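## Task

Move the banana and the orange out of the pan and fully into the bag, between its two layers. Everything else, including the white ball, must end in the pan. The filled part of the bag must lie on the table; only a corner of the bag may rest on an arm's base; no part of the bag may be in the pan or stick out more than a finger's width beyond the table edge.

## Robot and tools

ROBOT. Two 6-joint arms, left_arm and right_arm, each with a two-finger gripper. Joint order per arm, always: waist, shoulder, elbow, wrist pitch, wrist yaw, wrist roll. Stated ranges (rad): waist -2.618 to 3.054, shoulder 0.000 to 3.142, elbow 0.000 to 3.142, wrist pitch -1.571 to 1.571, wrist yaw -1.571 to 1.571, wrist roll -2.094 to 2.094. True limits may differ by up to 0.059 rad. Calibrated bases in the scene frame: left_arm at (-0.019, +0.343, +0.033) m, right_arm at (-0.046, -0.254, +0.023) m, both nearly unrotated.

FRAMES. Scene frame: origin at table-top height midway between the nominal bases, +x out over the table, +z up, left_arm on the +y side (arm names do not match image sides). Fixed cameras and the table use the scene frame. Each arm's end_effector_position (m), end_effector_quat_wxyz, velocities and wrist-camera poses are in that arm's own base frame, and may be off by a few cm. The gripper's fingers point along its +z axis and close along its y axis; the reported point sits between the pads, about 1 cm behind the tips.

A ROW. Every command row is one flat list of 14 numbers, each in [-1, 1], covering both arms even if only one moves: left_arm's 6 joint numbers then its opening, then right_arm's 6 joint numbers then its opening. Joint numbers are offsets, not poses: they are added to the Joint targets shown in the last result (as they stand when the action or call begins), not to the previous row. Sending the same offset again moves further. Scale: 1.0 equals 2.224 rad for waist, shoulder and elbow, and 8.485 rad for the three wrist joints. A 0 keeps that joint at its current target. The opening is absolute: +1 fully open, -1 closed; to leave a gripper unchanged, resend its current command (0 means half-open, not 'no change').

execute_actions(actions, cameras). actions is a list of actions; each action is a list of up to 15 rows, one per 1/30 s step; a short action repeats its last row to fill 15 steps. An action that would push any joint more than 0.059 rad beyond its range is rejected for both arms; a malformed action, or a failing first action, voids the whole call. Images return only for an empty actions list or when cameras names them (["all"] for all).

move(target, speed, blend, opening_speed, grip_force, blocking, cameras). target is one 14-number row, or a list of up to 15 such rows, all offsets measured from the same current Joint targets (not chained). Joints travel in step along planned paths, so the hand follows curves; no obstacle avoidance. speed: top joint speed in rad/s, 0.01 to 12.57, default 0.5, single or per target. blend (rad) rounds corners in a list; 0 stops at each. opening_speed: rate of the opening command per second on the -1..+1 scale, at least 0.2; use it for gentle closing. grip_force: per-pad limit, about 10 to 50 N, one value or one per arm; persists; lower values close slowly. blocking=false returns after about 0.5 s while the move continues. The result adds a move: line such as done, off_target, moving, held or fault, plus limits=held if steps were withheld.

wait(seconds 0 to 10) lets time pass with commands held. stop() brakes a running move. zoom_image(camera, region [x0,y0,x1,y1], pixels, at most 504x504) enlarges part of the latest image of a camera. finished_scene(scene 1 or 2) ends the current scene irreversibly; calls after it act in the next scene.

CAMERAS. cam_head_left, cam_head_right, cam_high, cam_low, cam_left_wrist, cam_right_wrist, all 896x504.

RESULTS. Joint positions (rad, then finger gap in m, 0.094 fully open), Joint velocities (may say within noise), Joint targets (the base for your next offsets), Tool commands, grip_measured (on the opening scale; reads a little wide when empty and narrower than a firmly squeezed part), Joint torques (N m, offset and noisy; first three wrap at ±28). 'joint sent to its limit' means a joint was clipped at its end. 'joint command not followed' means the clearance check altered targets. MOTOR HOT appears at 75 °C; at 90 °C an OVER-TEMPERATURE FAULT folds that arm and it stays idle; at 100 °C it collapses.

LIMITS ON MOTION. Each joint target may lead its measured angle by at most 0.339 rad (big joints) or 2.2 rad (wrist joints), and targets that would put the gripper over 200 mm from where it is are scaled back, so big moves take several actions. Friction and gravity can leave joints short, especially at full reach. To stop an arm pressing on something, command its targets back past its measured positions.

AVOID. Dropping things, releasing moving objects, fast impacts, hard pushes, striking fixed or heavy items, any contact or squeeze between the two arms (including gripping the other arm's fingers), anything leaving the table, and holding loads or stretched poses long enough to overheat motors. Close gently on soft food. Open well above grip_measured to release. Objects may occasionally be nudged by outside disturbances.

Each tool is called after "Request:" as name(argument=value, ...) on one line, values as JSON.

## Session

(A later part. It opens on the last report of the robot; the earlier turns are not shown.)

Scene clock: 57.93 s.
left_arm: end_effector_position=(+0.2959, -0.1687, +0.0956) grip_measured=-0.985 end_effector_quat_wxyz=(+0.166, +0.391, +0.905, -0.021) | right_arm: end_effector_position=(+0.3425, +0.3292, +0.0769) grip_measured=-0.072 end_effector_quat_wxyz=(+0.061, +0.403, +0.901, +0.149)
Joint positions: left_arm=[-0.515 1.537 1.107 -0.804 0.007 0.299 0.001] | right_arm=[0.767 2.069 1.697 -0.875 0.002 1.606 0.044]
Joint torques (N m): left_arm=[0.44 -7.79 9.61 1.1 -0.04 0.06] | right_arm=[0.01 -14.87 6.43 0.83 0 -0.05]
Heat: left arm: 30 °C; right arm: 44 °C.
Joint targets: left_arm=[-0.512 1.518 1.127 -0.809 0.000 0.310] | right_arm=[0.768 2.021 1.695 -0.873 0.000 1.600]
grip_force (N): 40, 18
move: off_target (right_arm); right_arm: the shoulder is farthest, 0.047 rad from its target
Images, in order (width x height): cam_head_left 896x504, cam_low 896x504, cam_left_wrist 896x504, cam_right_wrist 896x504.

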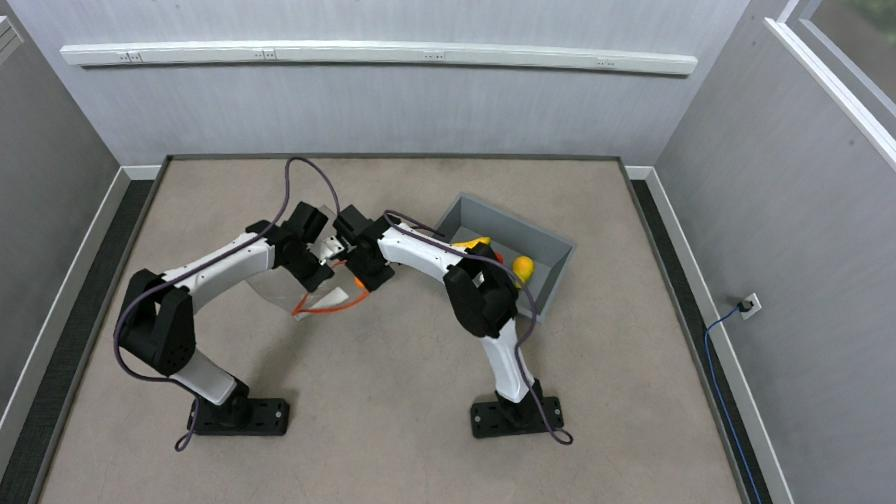

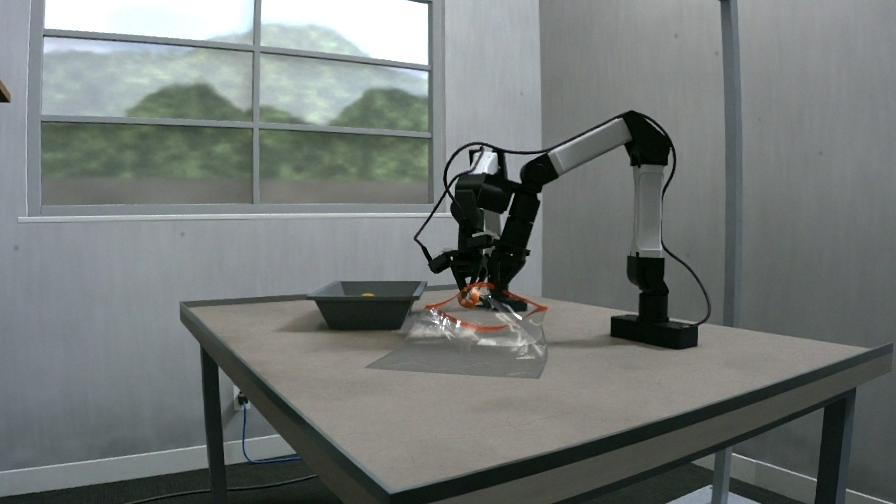

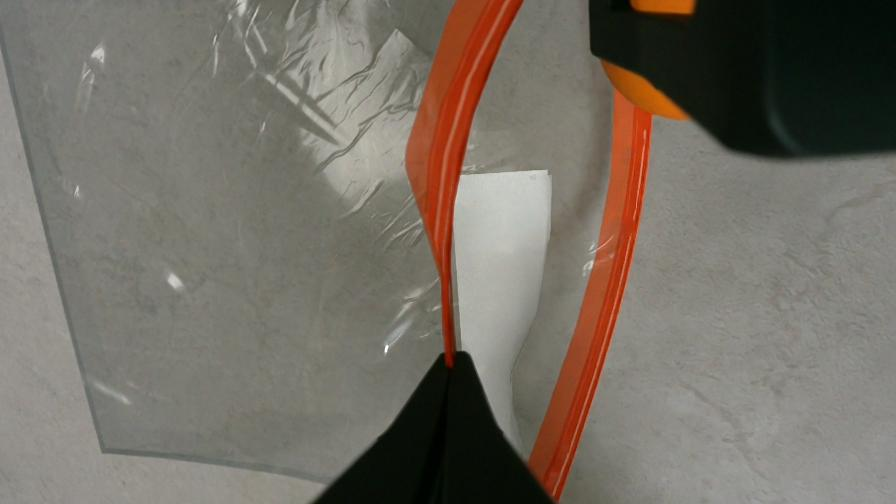

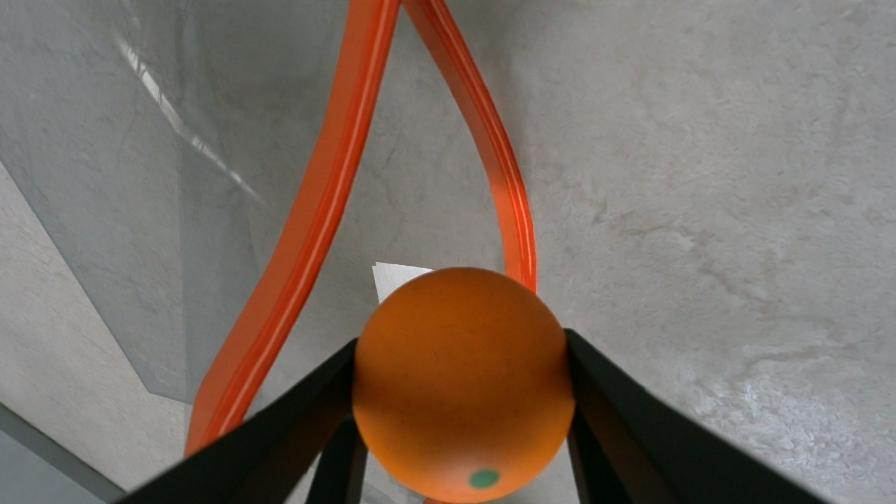

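Request:
move(target=[0,0,0,0,0,0,-1,0,0.1211,0.0471,0.0194,0,0,-0.5], speed=0.2, cameras=["cam_low","cam_left_wrist","cam_head_left","cam_right_wrist"])

Request:
zoom_image(camera="cam_head_left", region=[240, 190, 440, 360])

Request:
zoom_image(camera="cam_low", region=[370, 250, 580, 390])

Scene clock: 58.77 s.
left_arm: end_effector_position=(+0.2959, -0.1687, +0.0956) grip_measured=-0.985 end_effector_quat_wxyz=(+0.166, +0.391, +0.905, -0.021) | right_arm: end_effector_position=(+0.3425, +0.3292, +0.0769) grip_measured=-0.072 end_effector_quat_wxyz=(+0.061, +0.403, +0.901, +0.149)
Joint positions: left_arm=[-0.515 1.537 1.107 -0.804 0.007 0.299 0.001] | right_arm=[0.767 2.069 1.697 -0.875 0.002 1.606 0.044]
Joint torques (N m): left_arm=[0.44 -7.77 9.58 1.09 -0.03 0.05] | right_arm=[0.03 -10.7 6.58 0.81 0.03 0.03]
Heat: left arm: 30 °C; right arm: 44 °C.
Joint targets: left_arm=[-0.512 1.518 1.127 -0.809 0.000 0.310] | right_arm=[0.767 2.069 1.697 -0.875 0.002 1.606]
grip_force (N): 40, 18
move: held (right_arm; a check stopped the path); limits=held; right_arm: the shoulder is farthest, 0.221 rad from its target
joint command not followed: on one or more control steps a check withheld the commanded joint targets of the right arm, and it was not sent them on those steps.
cause: the commanded joint targets, or the way to them, would bring a part of the robot too close to another arm (this arm's wrist (the part past the wrist pitch) and the left arm's wrist (the part past the wrist pitch), 8 mm apart when this arm was first held).
Images, in order (width x height): cam_head_left 896x504, cam_low 896x504, cam_left_wrist 896x504, cam_right_wrist 896x504.

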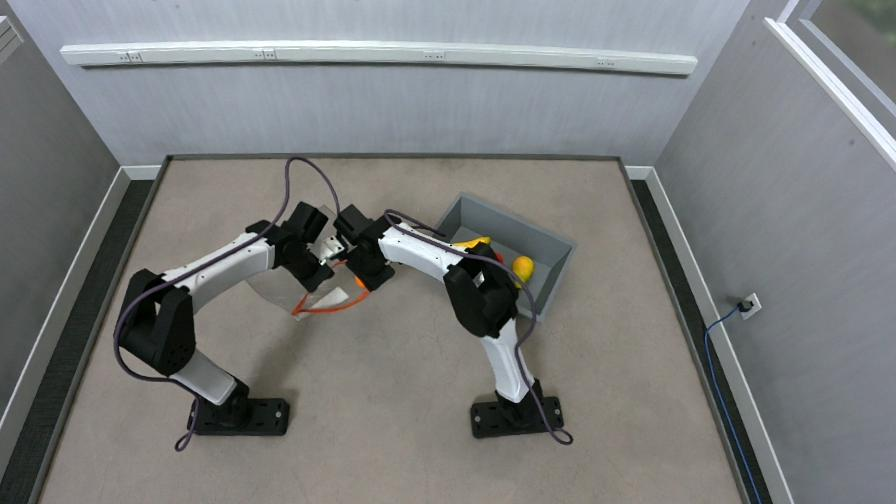

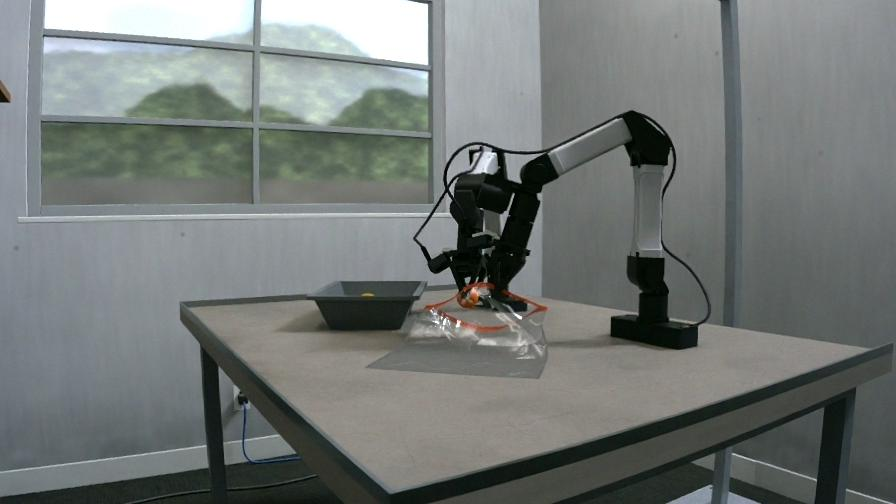

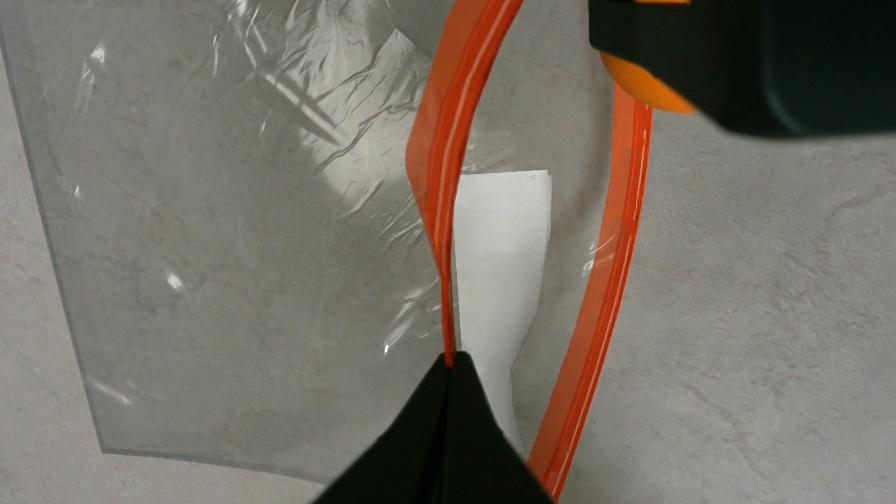

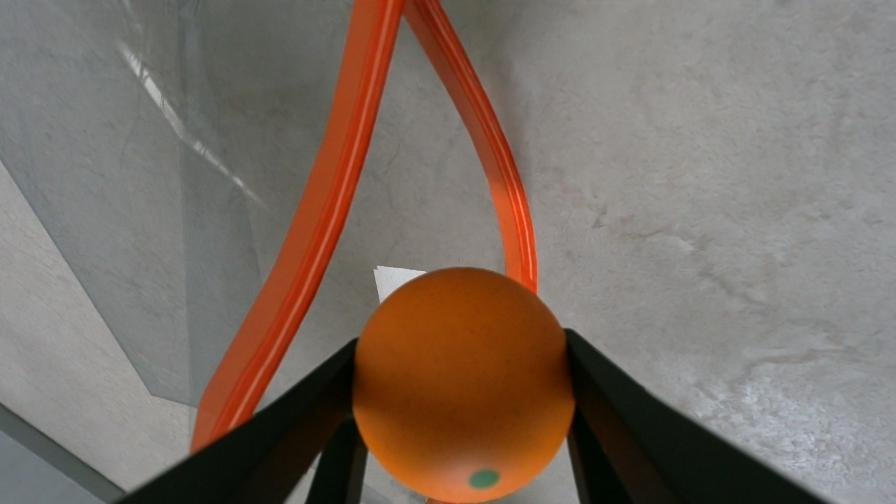

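Scaled by 2.520 from the camera's 896x504 image, which has a finer 1280x720 frame.

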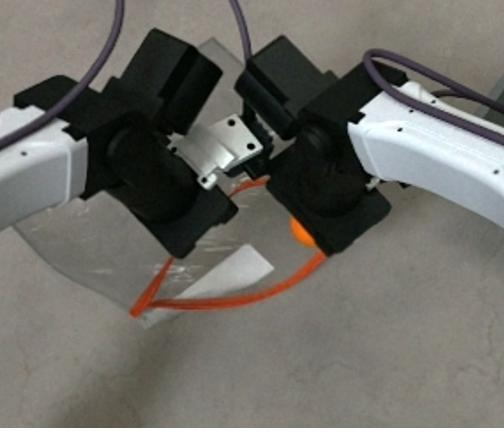

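Scaled by 2.400 from the camera's 896x504 image, which has a finer 1280x720 frame.

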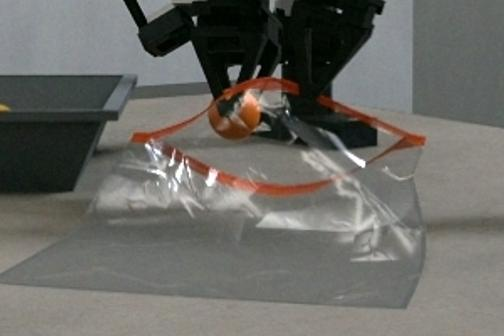

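Request:
move(target=[0,-0.1659,-0.2941,0.1043,0,0,-1,0,0,0,0,0,0,-0.5], speed=0.3)

Request:
move(target=[0,0,0,0,0,0,-1,0,0.0998,0.0462,0.0197,0,0,-0.5], speed=0.2, cameras=["cam_low","cam_left_wrist","cam_head_left","cam_right_wrist"])

Request:
zoom_image(camera="cam_head_left", region=[240, 190, 440, 360])

Request:
zoom_image(camera="cam_low", region=[370, 250, 580, 390])

Scene clock: 62.83 s.
left_arm: end_effector_position=(+0.3007, -0.1714, +0.1046) grip_measured=-0.985 end_effector_quat_wxyz=(+0.456, +0.353, +0.815, -0.052) | right_arm: end_effector_position=(+0.3425, +0.3292, +0.0769) grip_measured=-0.072 end_effector_quat_wxyz=(+0.061, +0.403, +0.901, +0.149)
Joint positions: left_arm=[-0.515 1.165 0.483 0.065 0.007 0.299 0.001] | right_arm=[0.767 2.069 1.697 -0.875 0.002 1.606 0.044]
Joint torques (N m): left_arm=[0.43 -4.6 7.01 2.29 -0.04 0.04] | right_arm=[0.05 -10.7 6.57 0.8 0.03 0.03]
Heat: left arm: 30 °C; right arm: 45 °C.
Joint targets: left_arm=[-0.512 1.149 0.473 0.076 0.000 0.310] | right_arm=[0.767 2.069 1.697 -0.875 0.002 1.606]
grip_force (N): 40, 18
move: done

Scene clock: 64.53 s.
left_arm: end_effector_position=(+0.3007, -0.1715, +0.1047) grip_measured=-0.985 end_effector_quat_wxyz=(+0.456, +0.353, +0.815, -0.052) | right_arm: end_effector_position=(+0.3728, +0.3585, +0.0127) grip_measured=-0.072 end_effector_quat_wxyz=(+0.064, +0.402, +0.900, +0.156)
Joint positions: left_arm=[-0.515 1.165 0.483 0.066 0.007 0.299 0.001] | right_arm=[0.767 2.279 1.77 -0.723 0.002 1.606 0.044]
Joint torques (N m): left_arm=[0.43 -4.62 7.01 2.29 -0.04 0.04] | right_arm=[-0.01 -11.07 9.28 1.01 0.02 0.03]
Heat: left arm: 31 °C; right arm: 45 °C.
Joint targets: left_arm=[-0.512 1.149 0.473 0.076 0.000 0.310] | right_arm=[0.767 2.291 1.799 -0.708 0.002 1.606]
grip_force (N): 40, 18
move: done
Images, in order (width x height): cam_head_left 896x504, cam_low 896x504, cam_left_wrist 896x504, cam_right_wrist 896x504.

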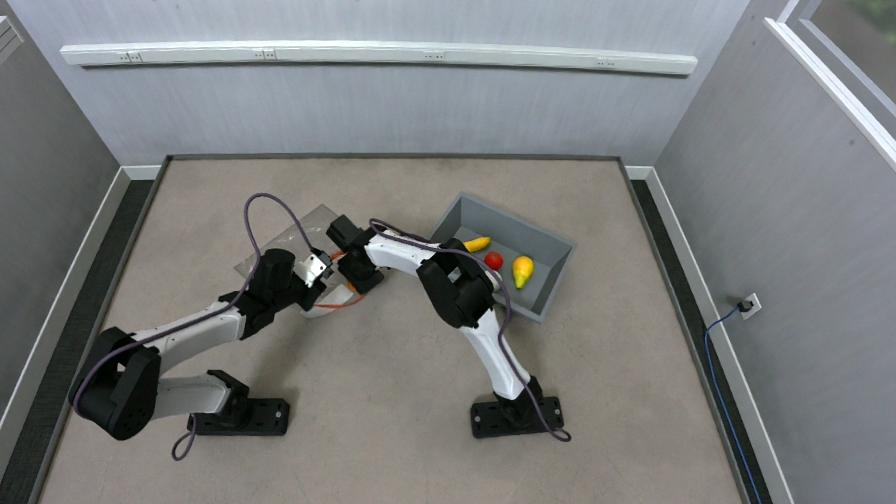

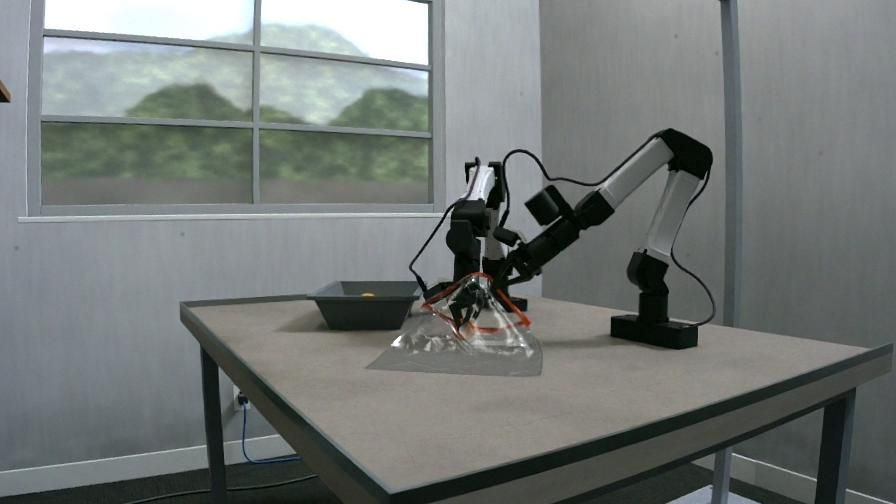

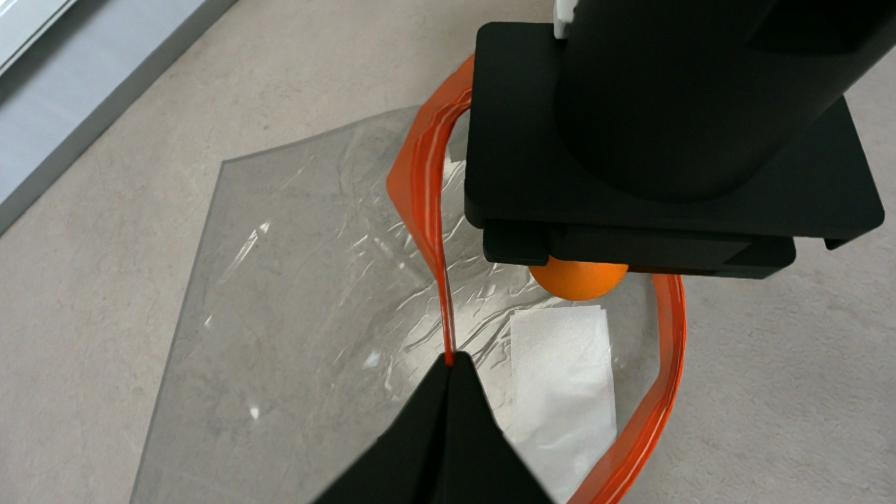

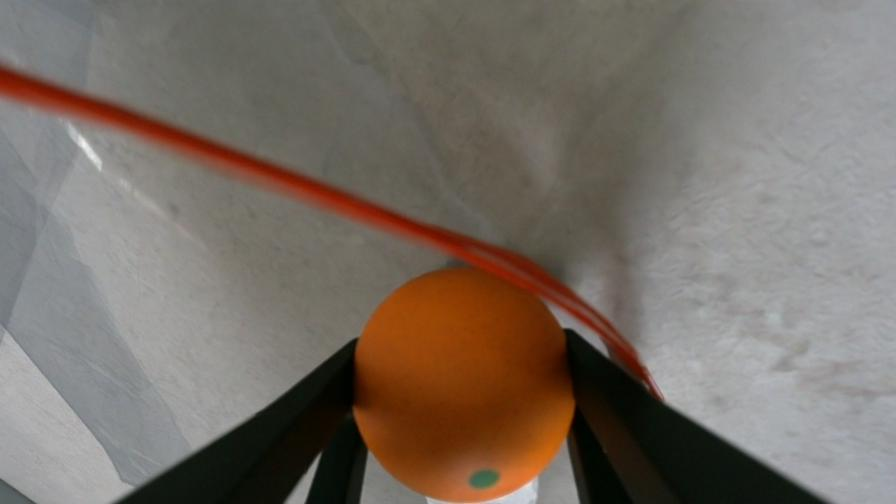

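Scaled by 2.520 from the camera's 896x504 image, which has a finer 1280x720 frame.

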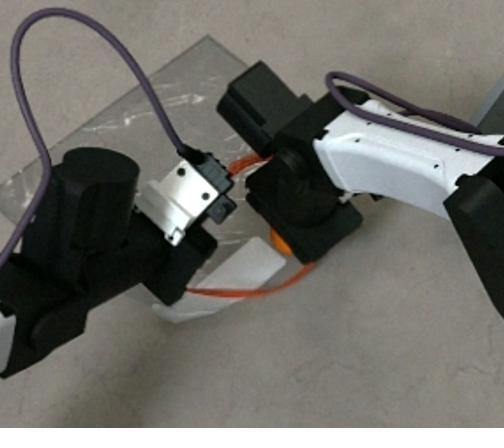

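Scaled by 2.400 from the camera's 896x504 image, which has a finer 1280x720 frame.

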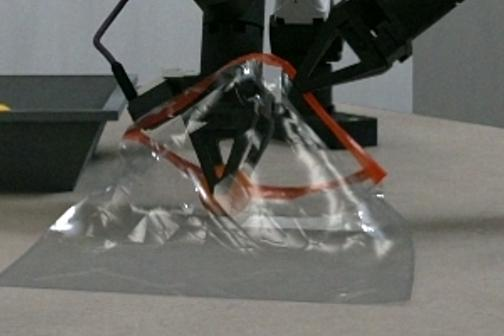

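Request:
move(target=[[0,0,0,0,0,0,-1,0,0,0,0,0,0,0.3],[0,0,0,0,0,0,-1,0,-0.0998,-0.0462,-0.0197,0,0,0.3],[0,0,0,0,0,0,-1,-0.05,-0.15,0.05,-0.0197,0,0,0.3]], speed=0.25, opening_speed=0.5, cameras=["cam_low","cam_left_wrist","cam_head_left","cam_right_wrist"])

Request:
zoom_image(camera="cam_head_left", region=[240, 190, 440, 360])

Request:
zoom_image(camera="cam_low", region=[370, 250, 580, 390])

Scene clock: 69.57 s.
left_arm: end_effector_position=(+0.3008, -0.1715, +0.1049) grip_measured=-0.985 end_effector_quat_wxyz=(+0.456, +0.353, +0.815, -0.052) | right_arm: end_effector_position=(+0.4081, +0.3158, +0.1787) grip_measured=+0.299 end_effector_quat_wxyz=(+0.123, +0.437, +0.852, +0.259)
Joint positions: left_arm=[-0.515 1.165 0.483 0.067 0.007 0.299 0.001] | right_arm=[0.659 1.999 1.887 -0.877 0.002 1.606 0.061]
Joint torques (N m): left_arm=[0.43 -4.62 7.01 2.28 -0.05 0.04] | right_arm=[-0.65 -14.15 9.39 1.22 0.02 0.02]
Heat: left arm: 31 °C; right arm: 46 °C.
Joint targets: left_arm=[-0.512 1.149 0.473 0.076 0.000 0.310] | right_arm=[0.655 1.958 1.911 -0.875 0.002 1.606]
grip_force (N): 40, 18
move: off_target (right_arm); right_arm: the shoulder is farthest, 0.041 rad from its target
Images, in order (width x height): cam_head_left 896x504, cam_low 896x504, cam_left_wrist 896x504, cam_right_wrist 896x504.

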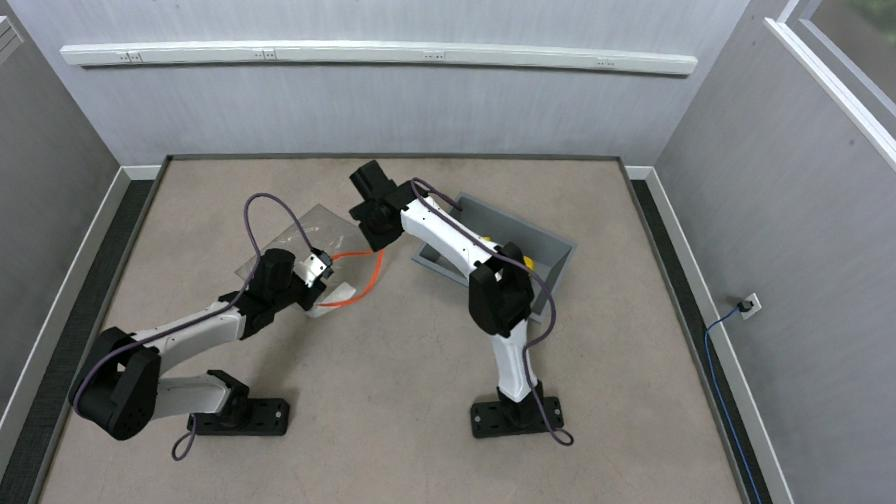

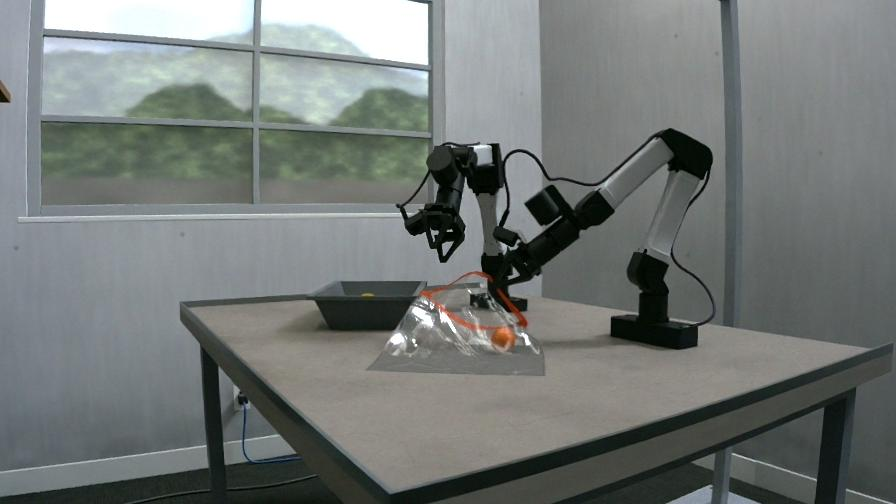

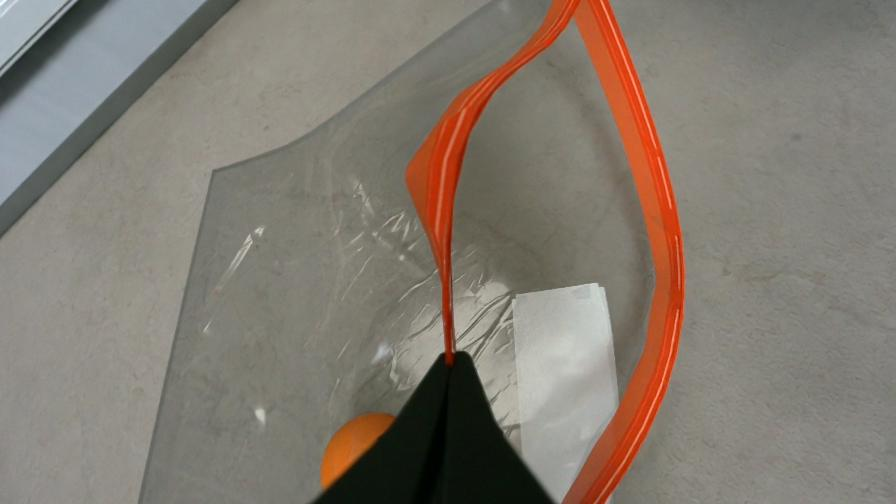

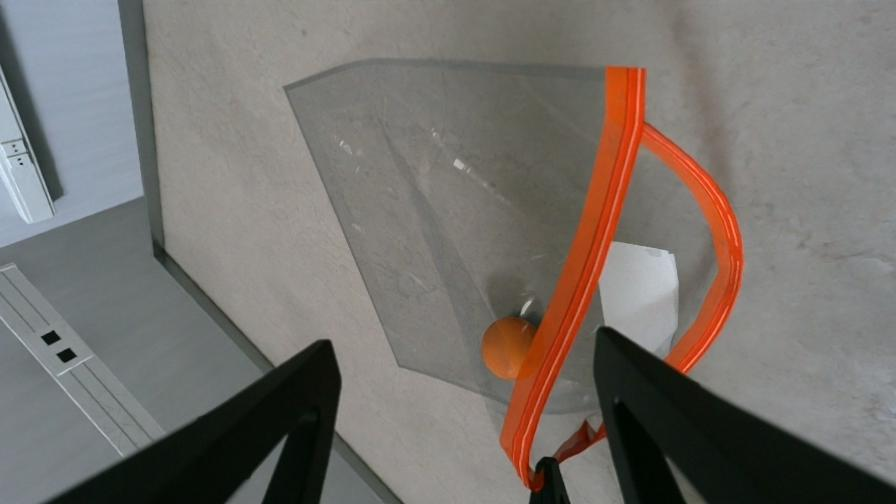

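Scaled by 2.520 from the camera's 896x504 image, which has a finer 1280x720 frame.

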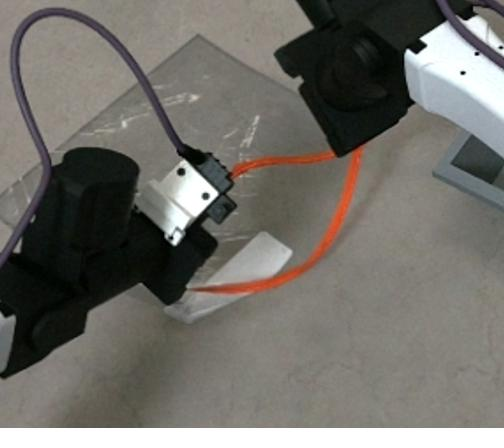

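Scaled by 2.400 from the camera's 896x504 image, which has a finer 1280x720 frame.

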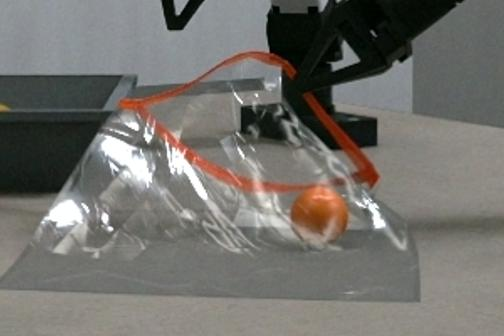

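Request:
move(target=[[0,0,0,0,0,0,-1,-0.2,0,0.05,-0.03,0,-0.0207,0.3],[0,0,0,0,0,0,-1,-0.2518,0.1277,0.0634,-0.0336,0,-0.0207,0.3]], speed=0.6, blend=[0.05,0], cameras=["cam_right_wrist","cam_high"])

Scene clock: 72.03 s.
left_arm: end_effector_position=(+0.3008, -0.1715, +0.1049) grip_measured=-0.985 end_effector_quat_wxyz=(+0.456, +0.353, +0.815, -0.052) | right_arm: end_effector_position=(+0.4829, +0.0459, +0.0808) grip_measured=+0.299 end_effector_quat_wxyz=(+0.069, +0.620, +0.779, +0.067)
Joint positions: left_arm=[-0.515 1.165 0.483 0.067 0.007 0.299 0.001] | right_arm=[0.095 2.247 2.026 -1.156 0 1.439 0.061]
Joint torques (N m): left_arm=[0.47 -4.62 6.97 2.27 -0.05 0.04] | right_arm=[0.01 -12.29 8.83 0.55 0.04 -0.05]
Heat: left arm: 31 °C; right arm: 46 °C.
Joint targets: left_arm=[-0.512 1.149 0.473 0.076 0.000 0.310] | right_arm=[0.095 2.242 2.052 -1.160 0.002 1.431]
grip_force (N): 40, 18
move: done
Images, in order (width x height): cam_high 896x504, cam_right_wrist 896x504.

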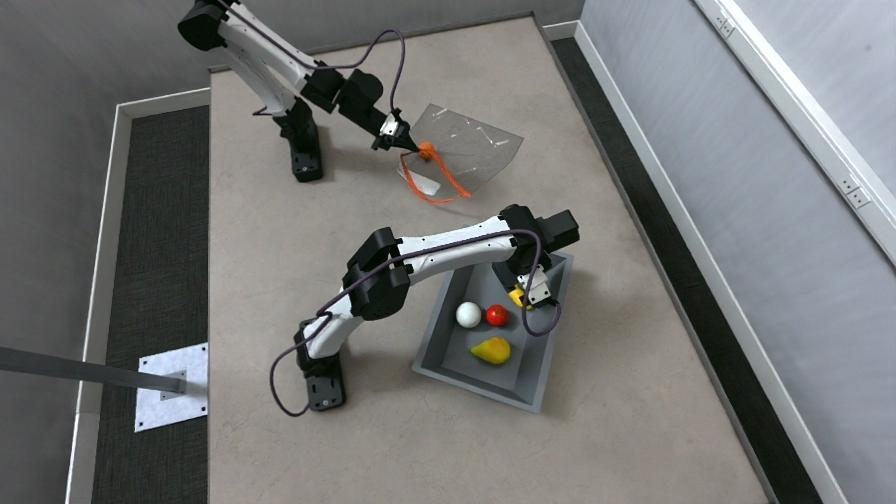

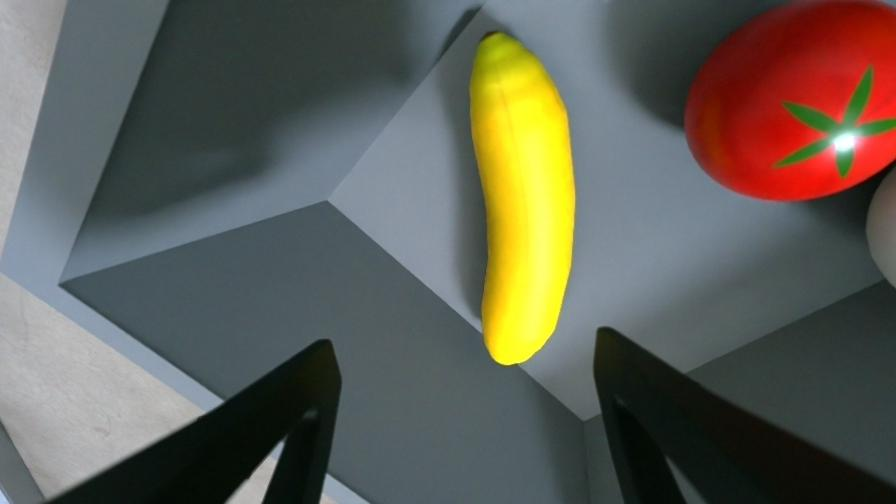

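Request:
move(target=[[0,0,0,0,0,0,-1,-0.0085,0.121,0.0715,-0.0131,0,0,0.3],[0,0,0,0,0,0,-1,-0.0085,0.121,0.0715,-0.0131,0,0,-0.9]], speed=0.2, opening_speed=0.5, grip_force=[40,25], cameras=["cam_right_wrist"])

Scene clock: 76.87 s.
left_arm: end_effector_position=(+0.3008, -0.1715, +0.1049) grip_measured=-0.985 end_effector_quat_wxyz=(+0.456, +0.353, +0.815, -0.052) | right_arm: end_effector_position=(+0.4794, +0.0399, +0.0053) grip_measured=-0.409 end_effector_quat_wxyz=(-0.003, +0.627, +0.779, -0.002)
Joint positions: left_arm=[-0.515 1.165 0.483 0.067 0.007 0.299 0.001] | right_arm=[0.083 2.498 2.185 -1.264 0 1.438 0.028]
Joint torques (N m): left_arm=[0.42 -4.62 6.98 2.27 -0.05 0.04] | right_arm=[-0.58 -11.95 8.49 0.13 0.05 -0.03]
Heat: left arm: 32 °C; right arm: 46 °C.
Joint targets: left_arm=[-0.512 1.149 0.473 0.076 0.000 0.310] | right_arm=[0.077 2.511 2.211 -1.271 0.002 1.431]
grip_force (N): 40, 25
move: done
Images, in order (width x height): cam_right_wrist 896x504.

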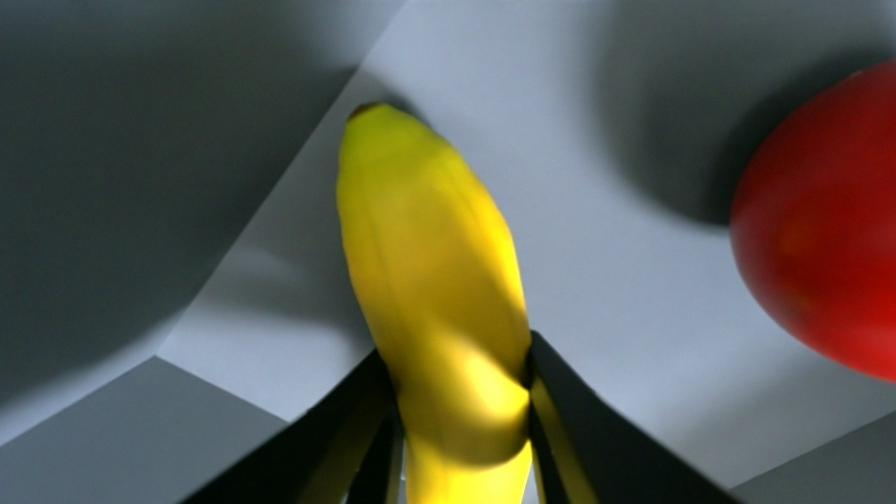

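Request:
move(target=[[0,0,0,0,0,0,-1,0,-0.121,-0.0715,0.0131,0,0,-0.9],[0,0,0,0,0,0,-1,0,-0.2487,-0.0949,0.0437,0,0,-0.9],[0,0,0,0,0,0,-1,0.2923,-0.2487,-0.0949,0.0437,0,0.0159,-0.9],[0,0,0,0,0,0,-1,0.2923,-0.2203,-0.232,0.0469,0,0.0159,-0.9]], speed=[0.3,0.5,0.5,0.3], blend=[0.05,0.05,0.05,0], cameras=["cam_low","cam_left_wrist","cam_head_left","cam_right_wrist"])

Request:
zoom_image(camera="cam_head_left", region=[240, 190, 440, 360])

Request:
zoom_image(camera="cam_low", region=[370, 250, 580, 390])

Scene clock: 81.90 s.
left_arm: end_effector_position=(+0.3008, -0.1715, +0.1049) grip_measured=-0.985 end_effector_quat_wxyz=(+0.456, +0.353, +0.815, -0.052) | right_arm: end_effector_position=(+0.3527, +0.3144, +0.1000) grip_measured=-0.411 end_effector_quat_wxyz=(+0.075, +0.397, +0.900, +0.164)
Joint positions: left_arm=[-0.515 1.165 0.483 0.067 0.007 0.299 0.001] | right_arm=[0.729 2.014 1.694 -0.889 0.002 1.559 0.028]
Joint torques (N m): left_arm=[0.4 -4.63 7.01 2.28 -0.04 0.03] | right_arm=[-0.16 -9.76 6.71 1.03 0.03 0.11]
Heat: left arm: 33 °C; right arm: 48 °C.
Joint targets: left_arm=[-0.512 1.149 0.473 0.076 0.000 0.310] | right_arm=[0.727 2.021 1.695 -0.873 0.002 1.566]
grip_force (N): 40, 25
move: done
Images, in order (width x height): cam_head_left 896x504, cam_low 896x504, cam_left_wrist 896x504, cam_right_wrist 896x504.

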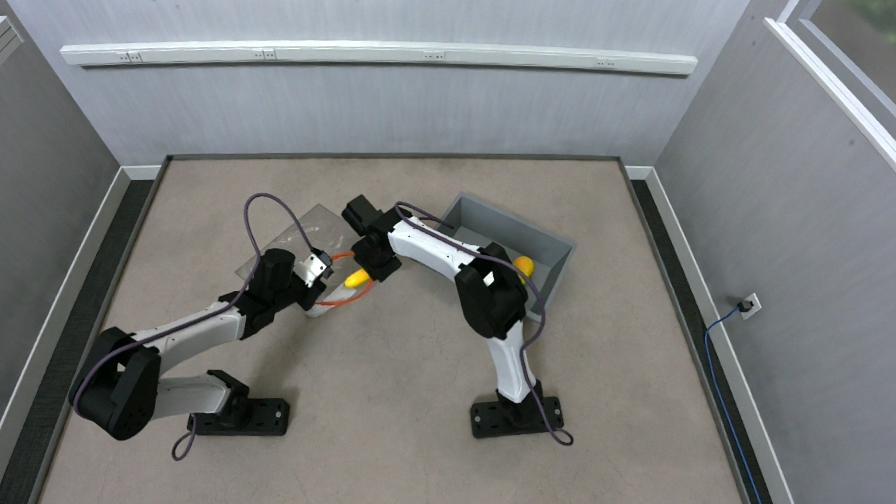

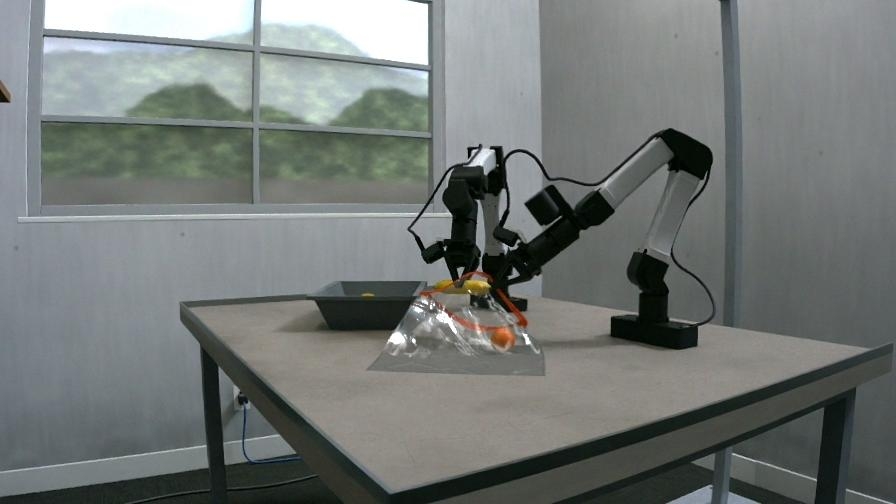

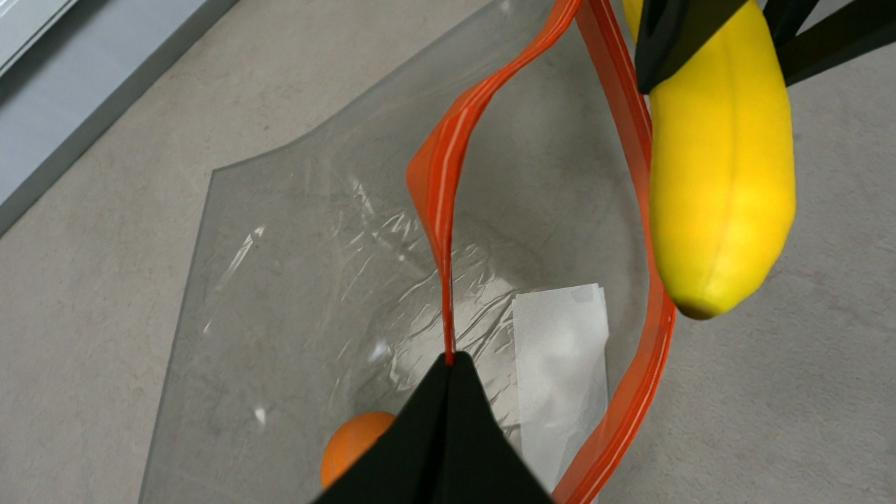

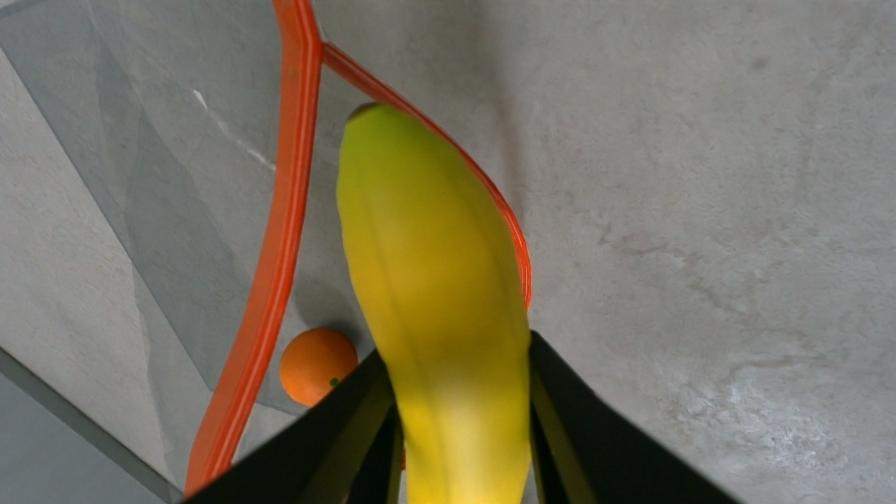

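Scaled by 2.520 from the camera's 896x504 image, which has a finer 1280x720 frame.

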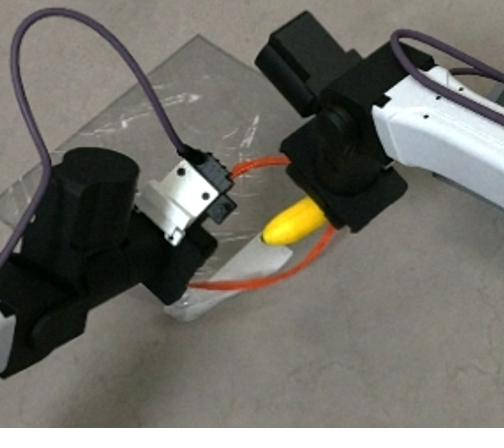

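Scaled by 2.400 from the camera's 896x504 image, which has a finer 1280x720 frame.

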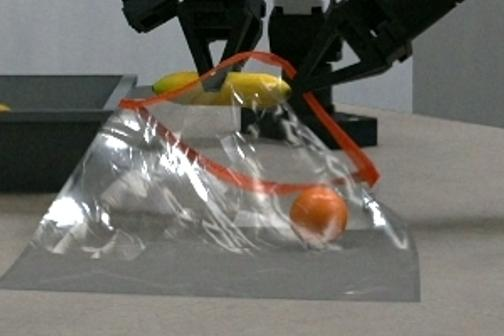

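Request:
move(target=[0,0,0,0,0,0,-1,0.0135,0.1337,0.0736,0.0156,0,0.0035,-0.9], speed=0.15, cameras=["cam_low","cam_left_wrist","cam_head_left","cam_right_wrist"])

Request:
zoom_image(camera="cam_low", region=[370, 250, 580, 390])

Scene clock: 84.90 s.
left_arm: end_effector_position=(+0.3008, -0.1715, +0.1049) grip_measured=-0.985 end_effector_quat_wxyz=(+0.456, +0.353, +0.815, -0.052) | right_arm: end_effector_position=(+0.3856, +0.3564, +0.0171) grip_measured=-0.411 end_effector_quat_wxyz=(+0.067, +0.403, +0.899, +0.156)
Joint positions: left_arm=[-0.515 1.165 0.483 0.067 0.007 0.299 0.001] | right_arm=[0.747 2.305 1.829 -0.755 0.002 1.588 0.028]
Joint torques (N m): left_arm=[0.42 -4.57 7.04 2.28 -0.04 0.04] | right_arm=[0.99 -11.12 9.26 1.02 0.03 0.11]
Heat: left arm: 33 °C; right arm: 48 °C.
Joint targets: left_arm=[-0.512 1.149 0.473 0.076 0.000 0.310] | right_arm=[0.756 2.318 1.858 -0.741 0.002 1.596]
grip_force (N): 40, 25
move: done
Images, in order (width x height): cam_head_left 896x504, cam_low 896x504, cam_left_wrist 896x504, cam_right_wrist 896x504.

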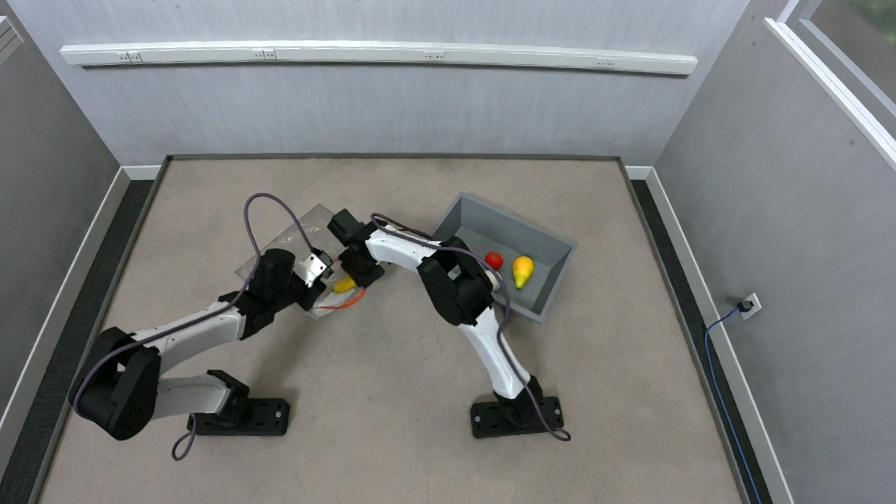

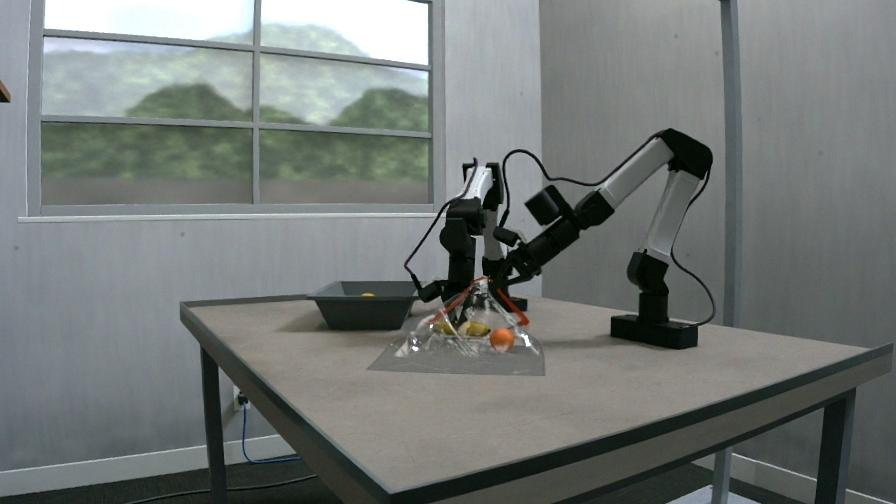

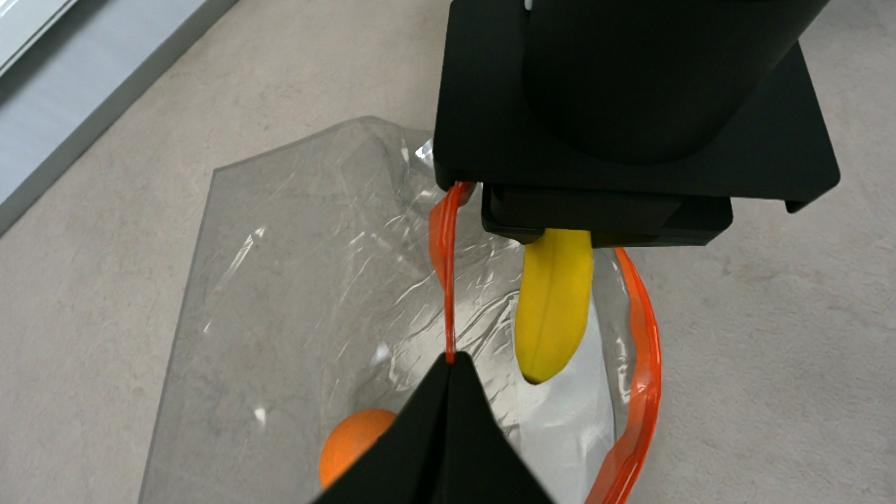

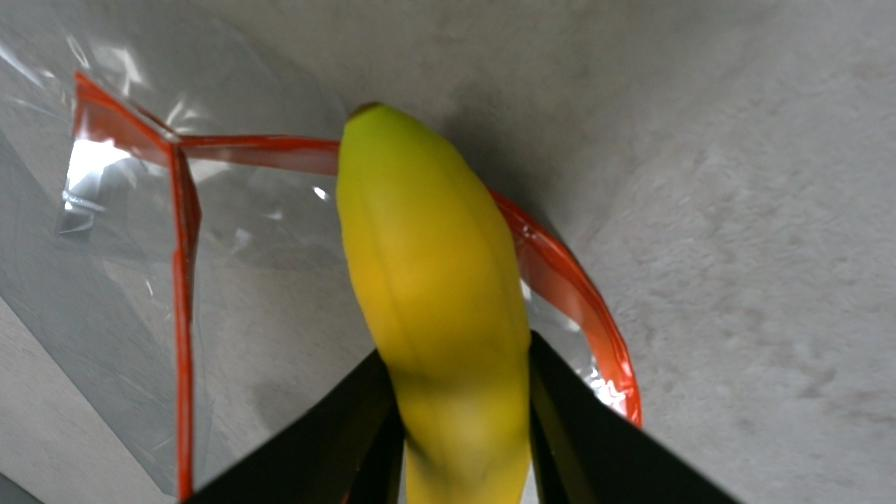

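Scaled by 2.400 from the camera's 896x504 image, which has a finer 1280x720 frame.

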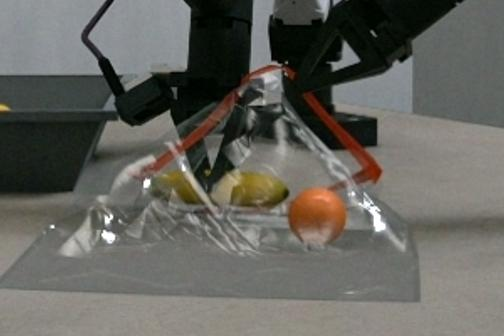

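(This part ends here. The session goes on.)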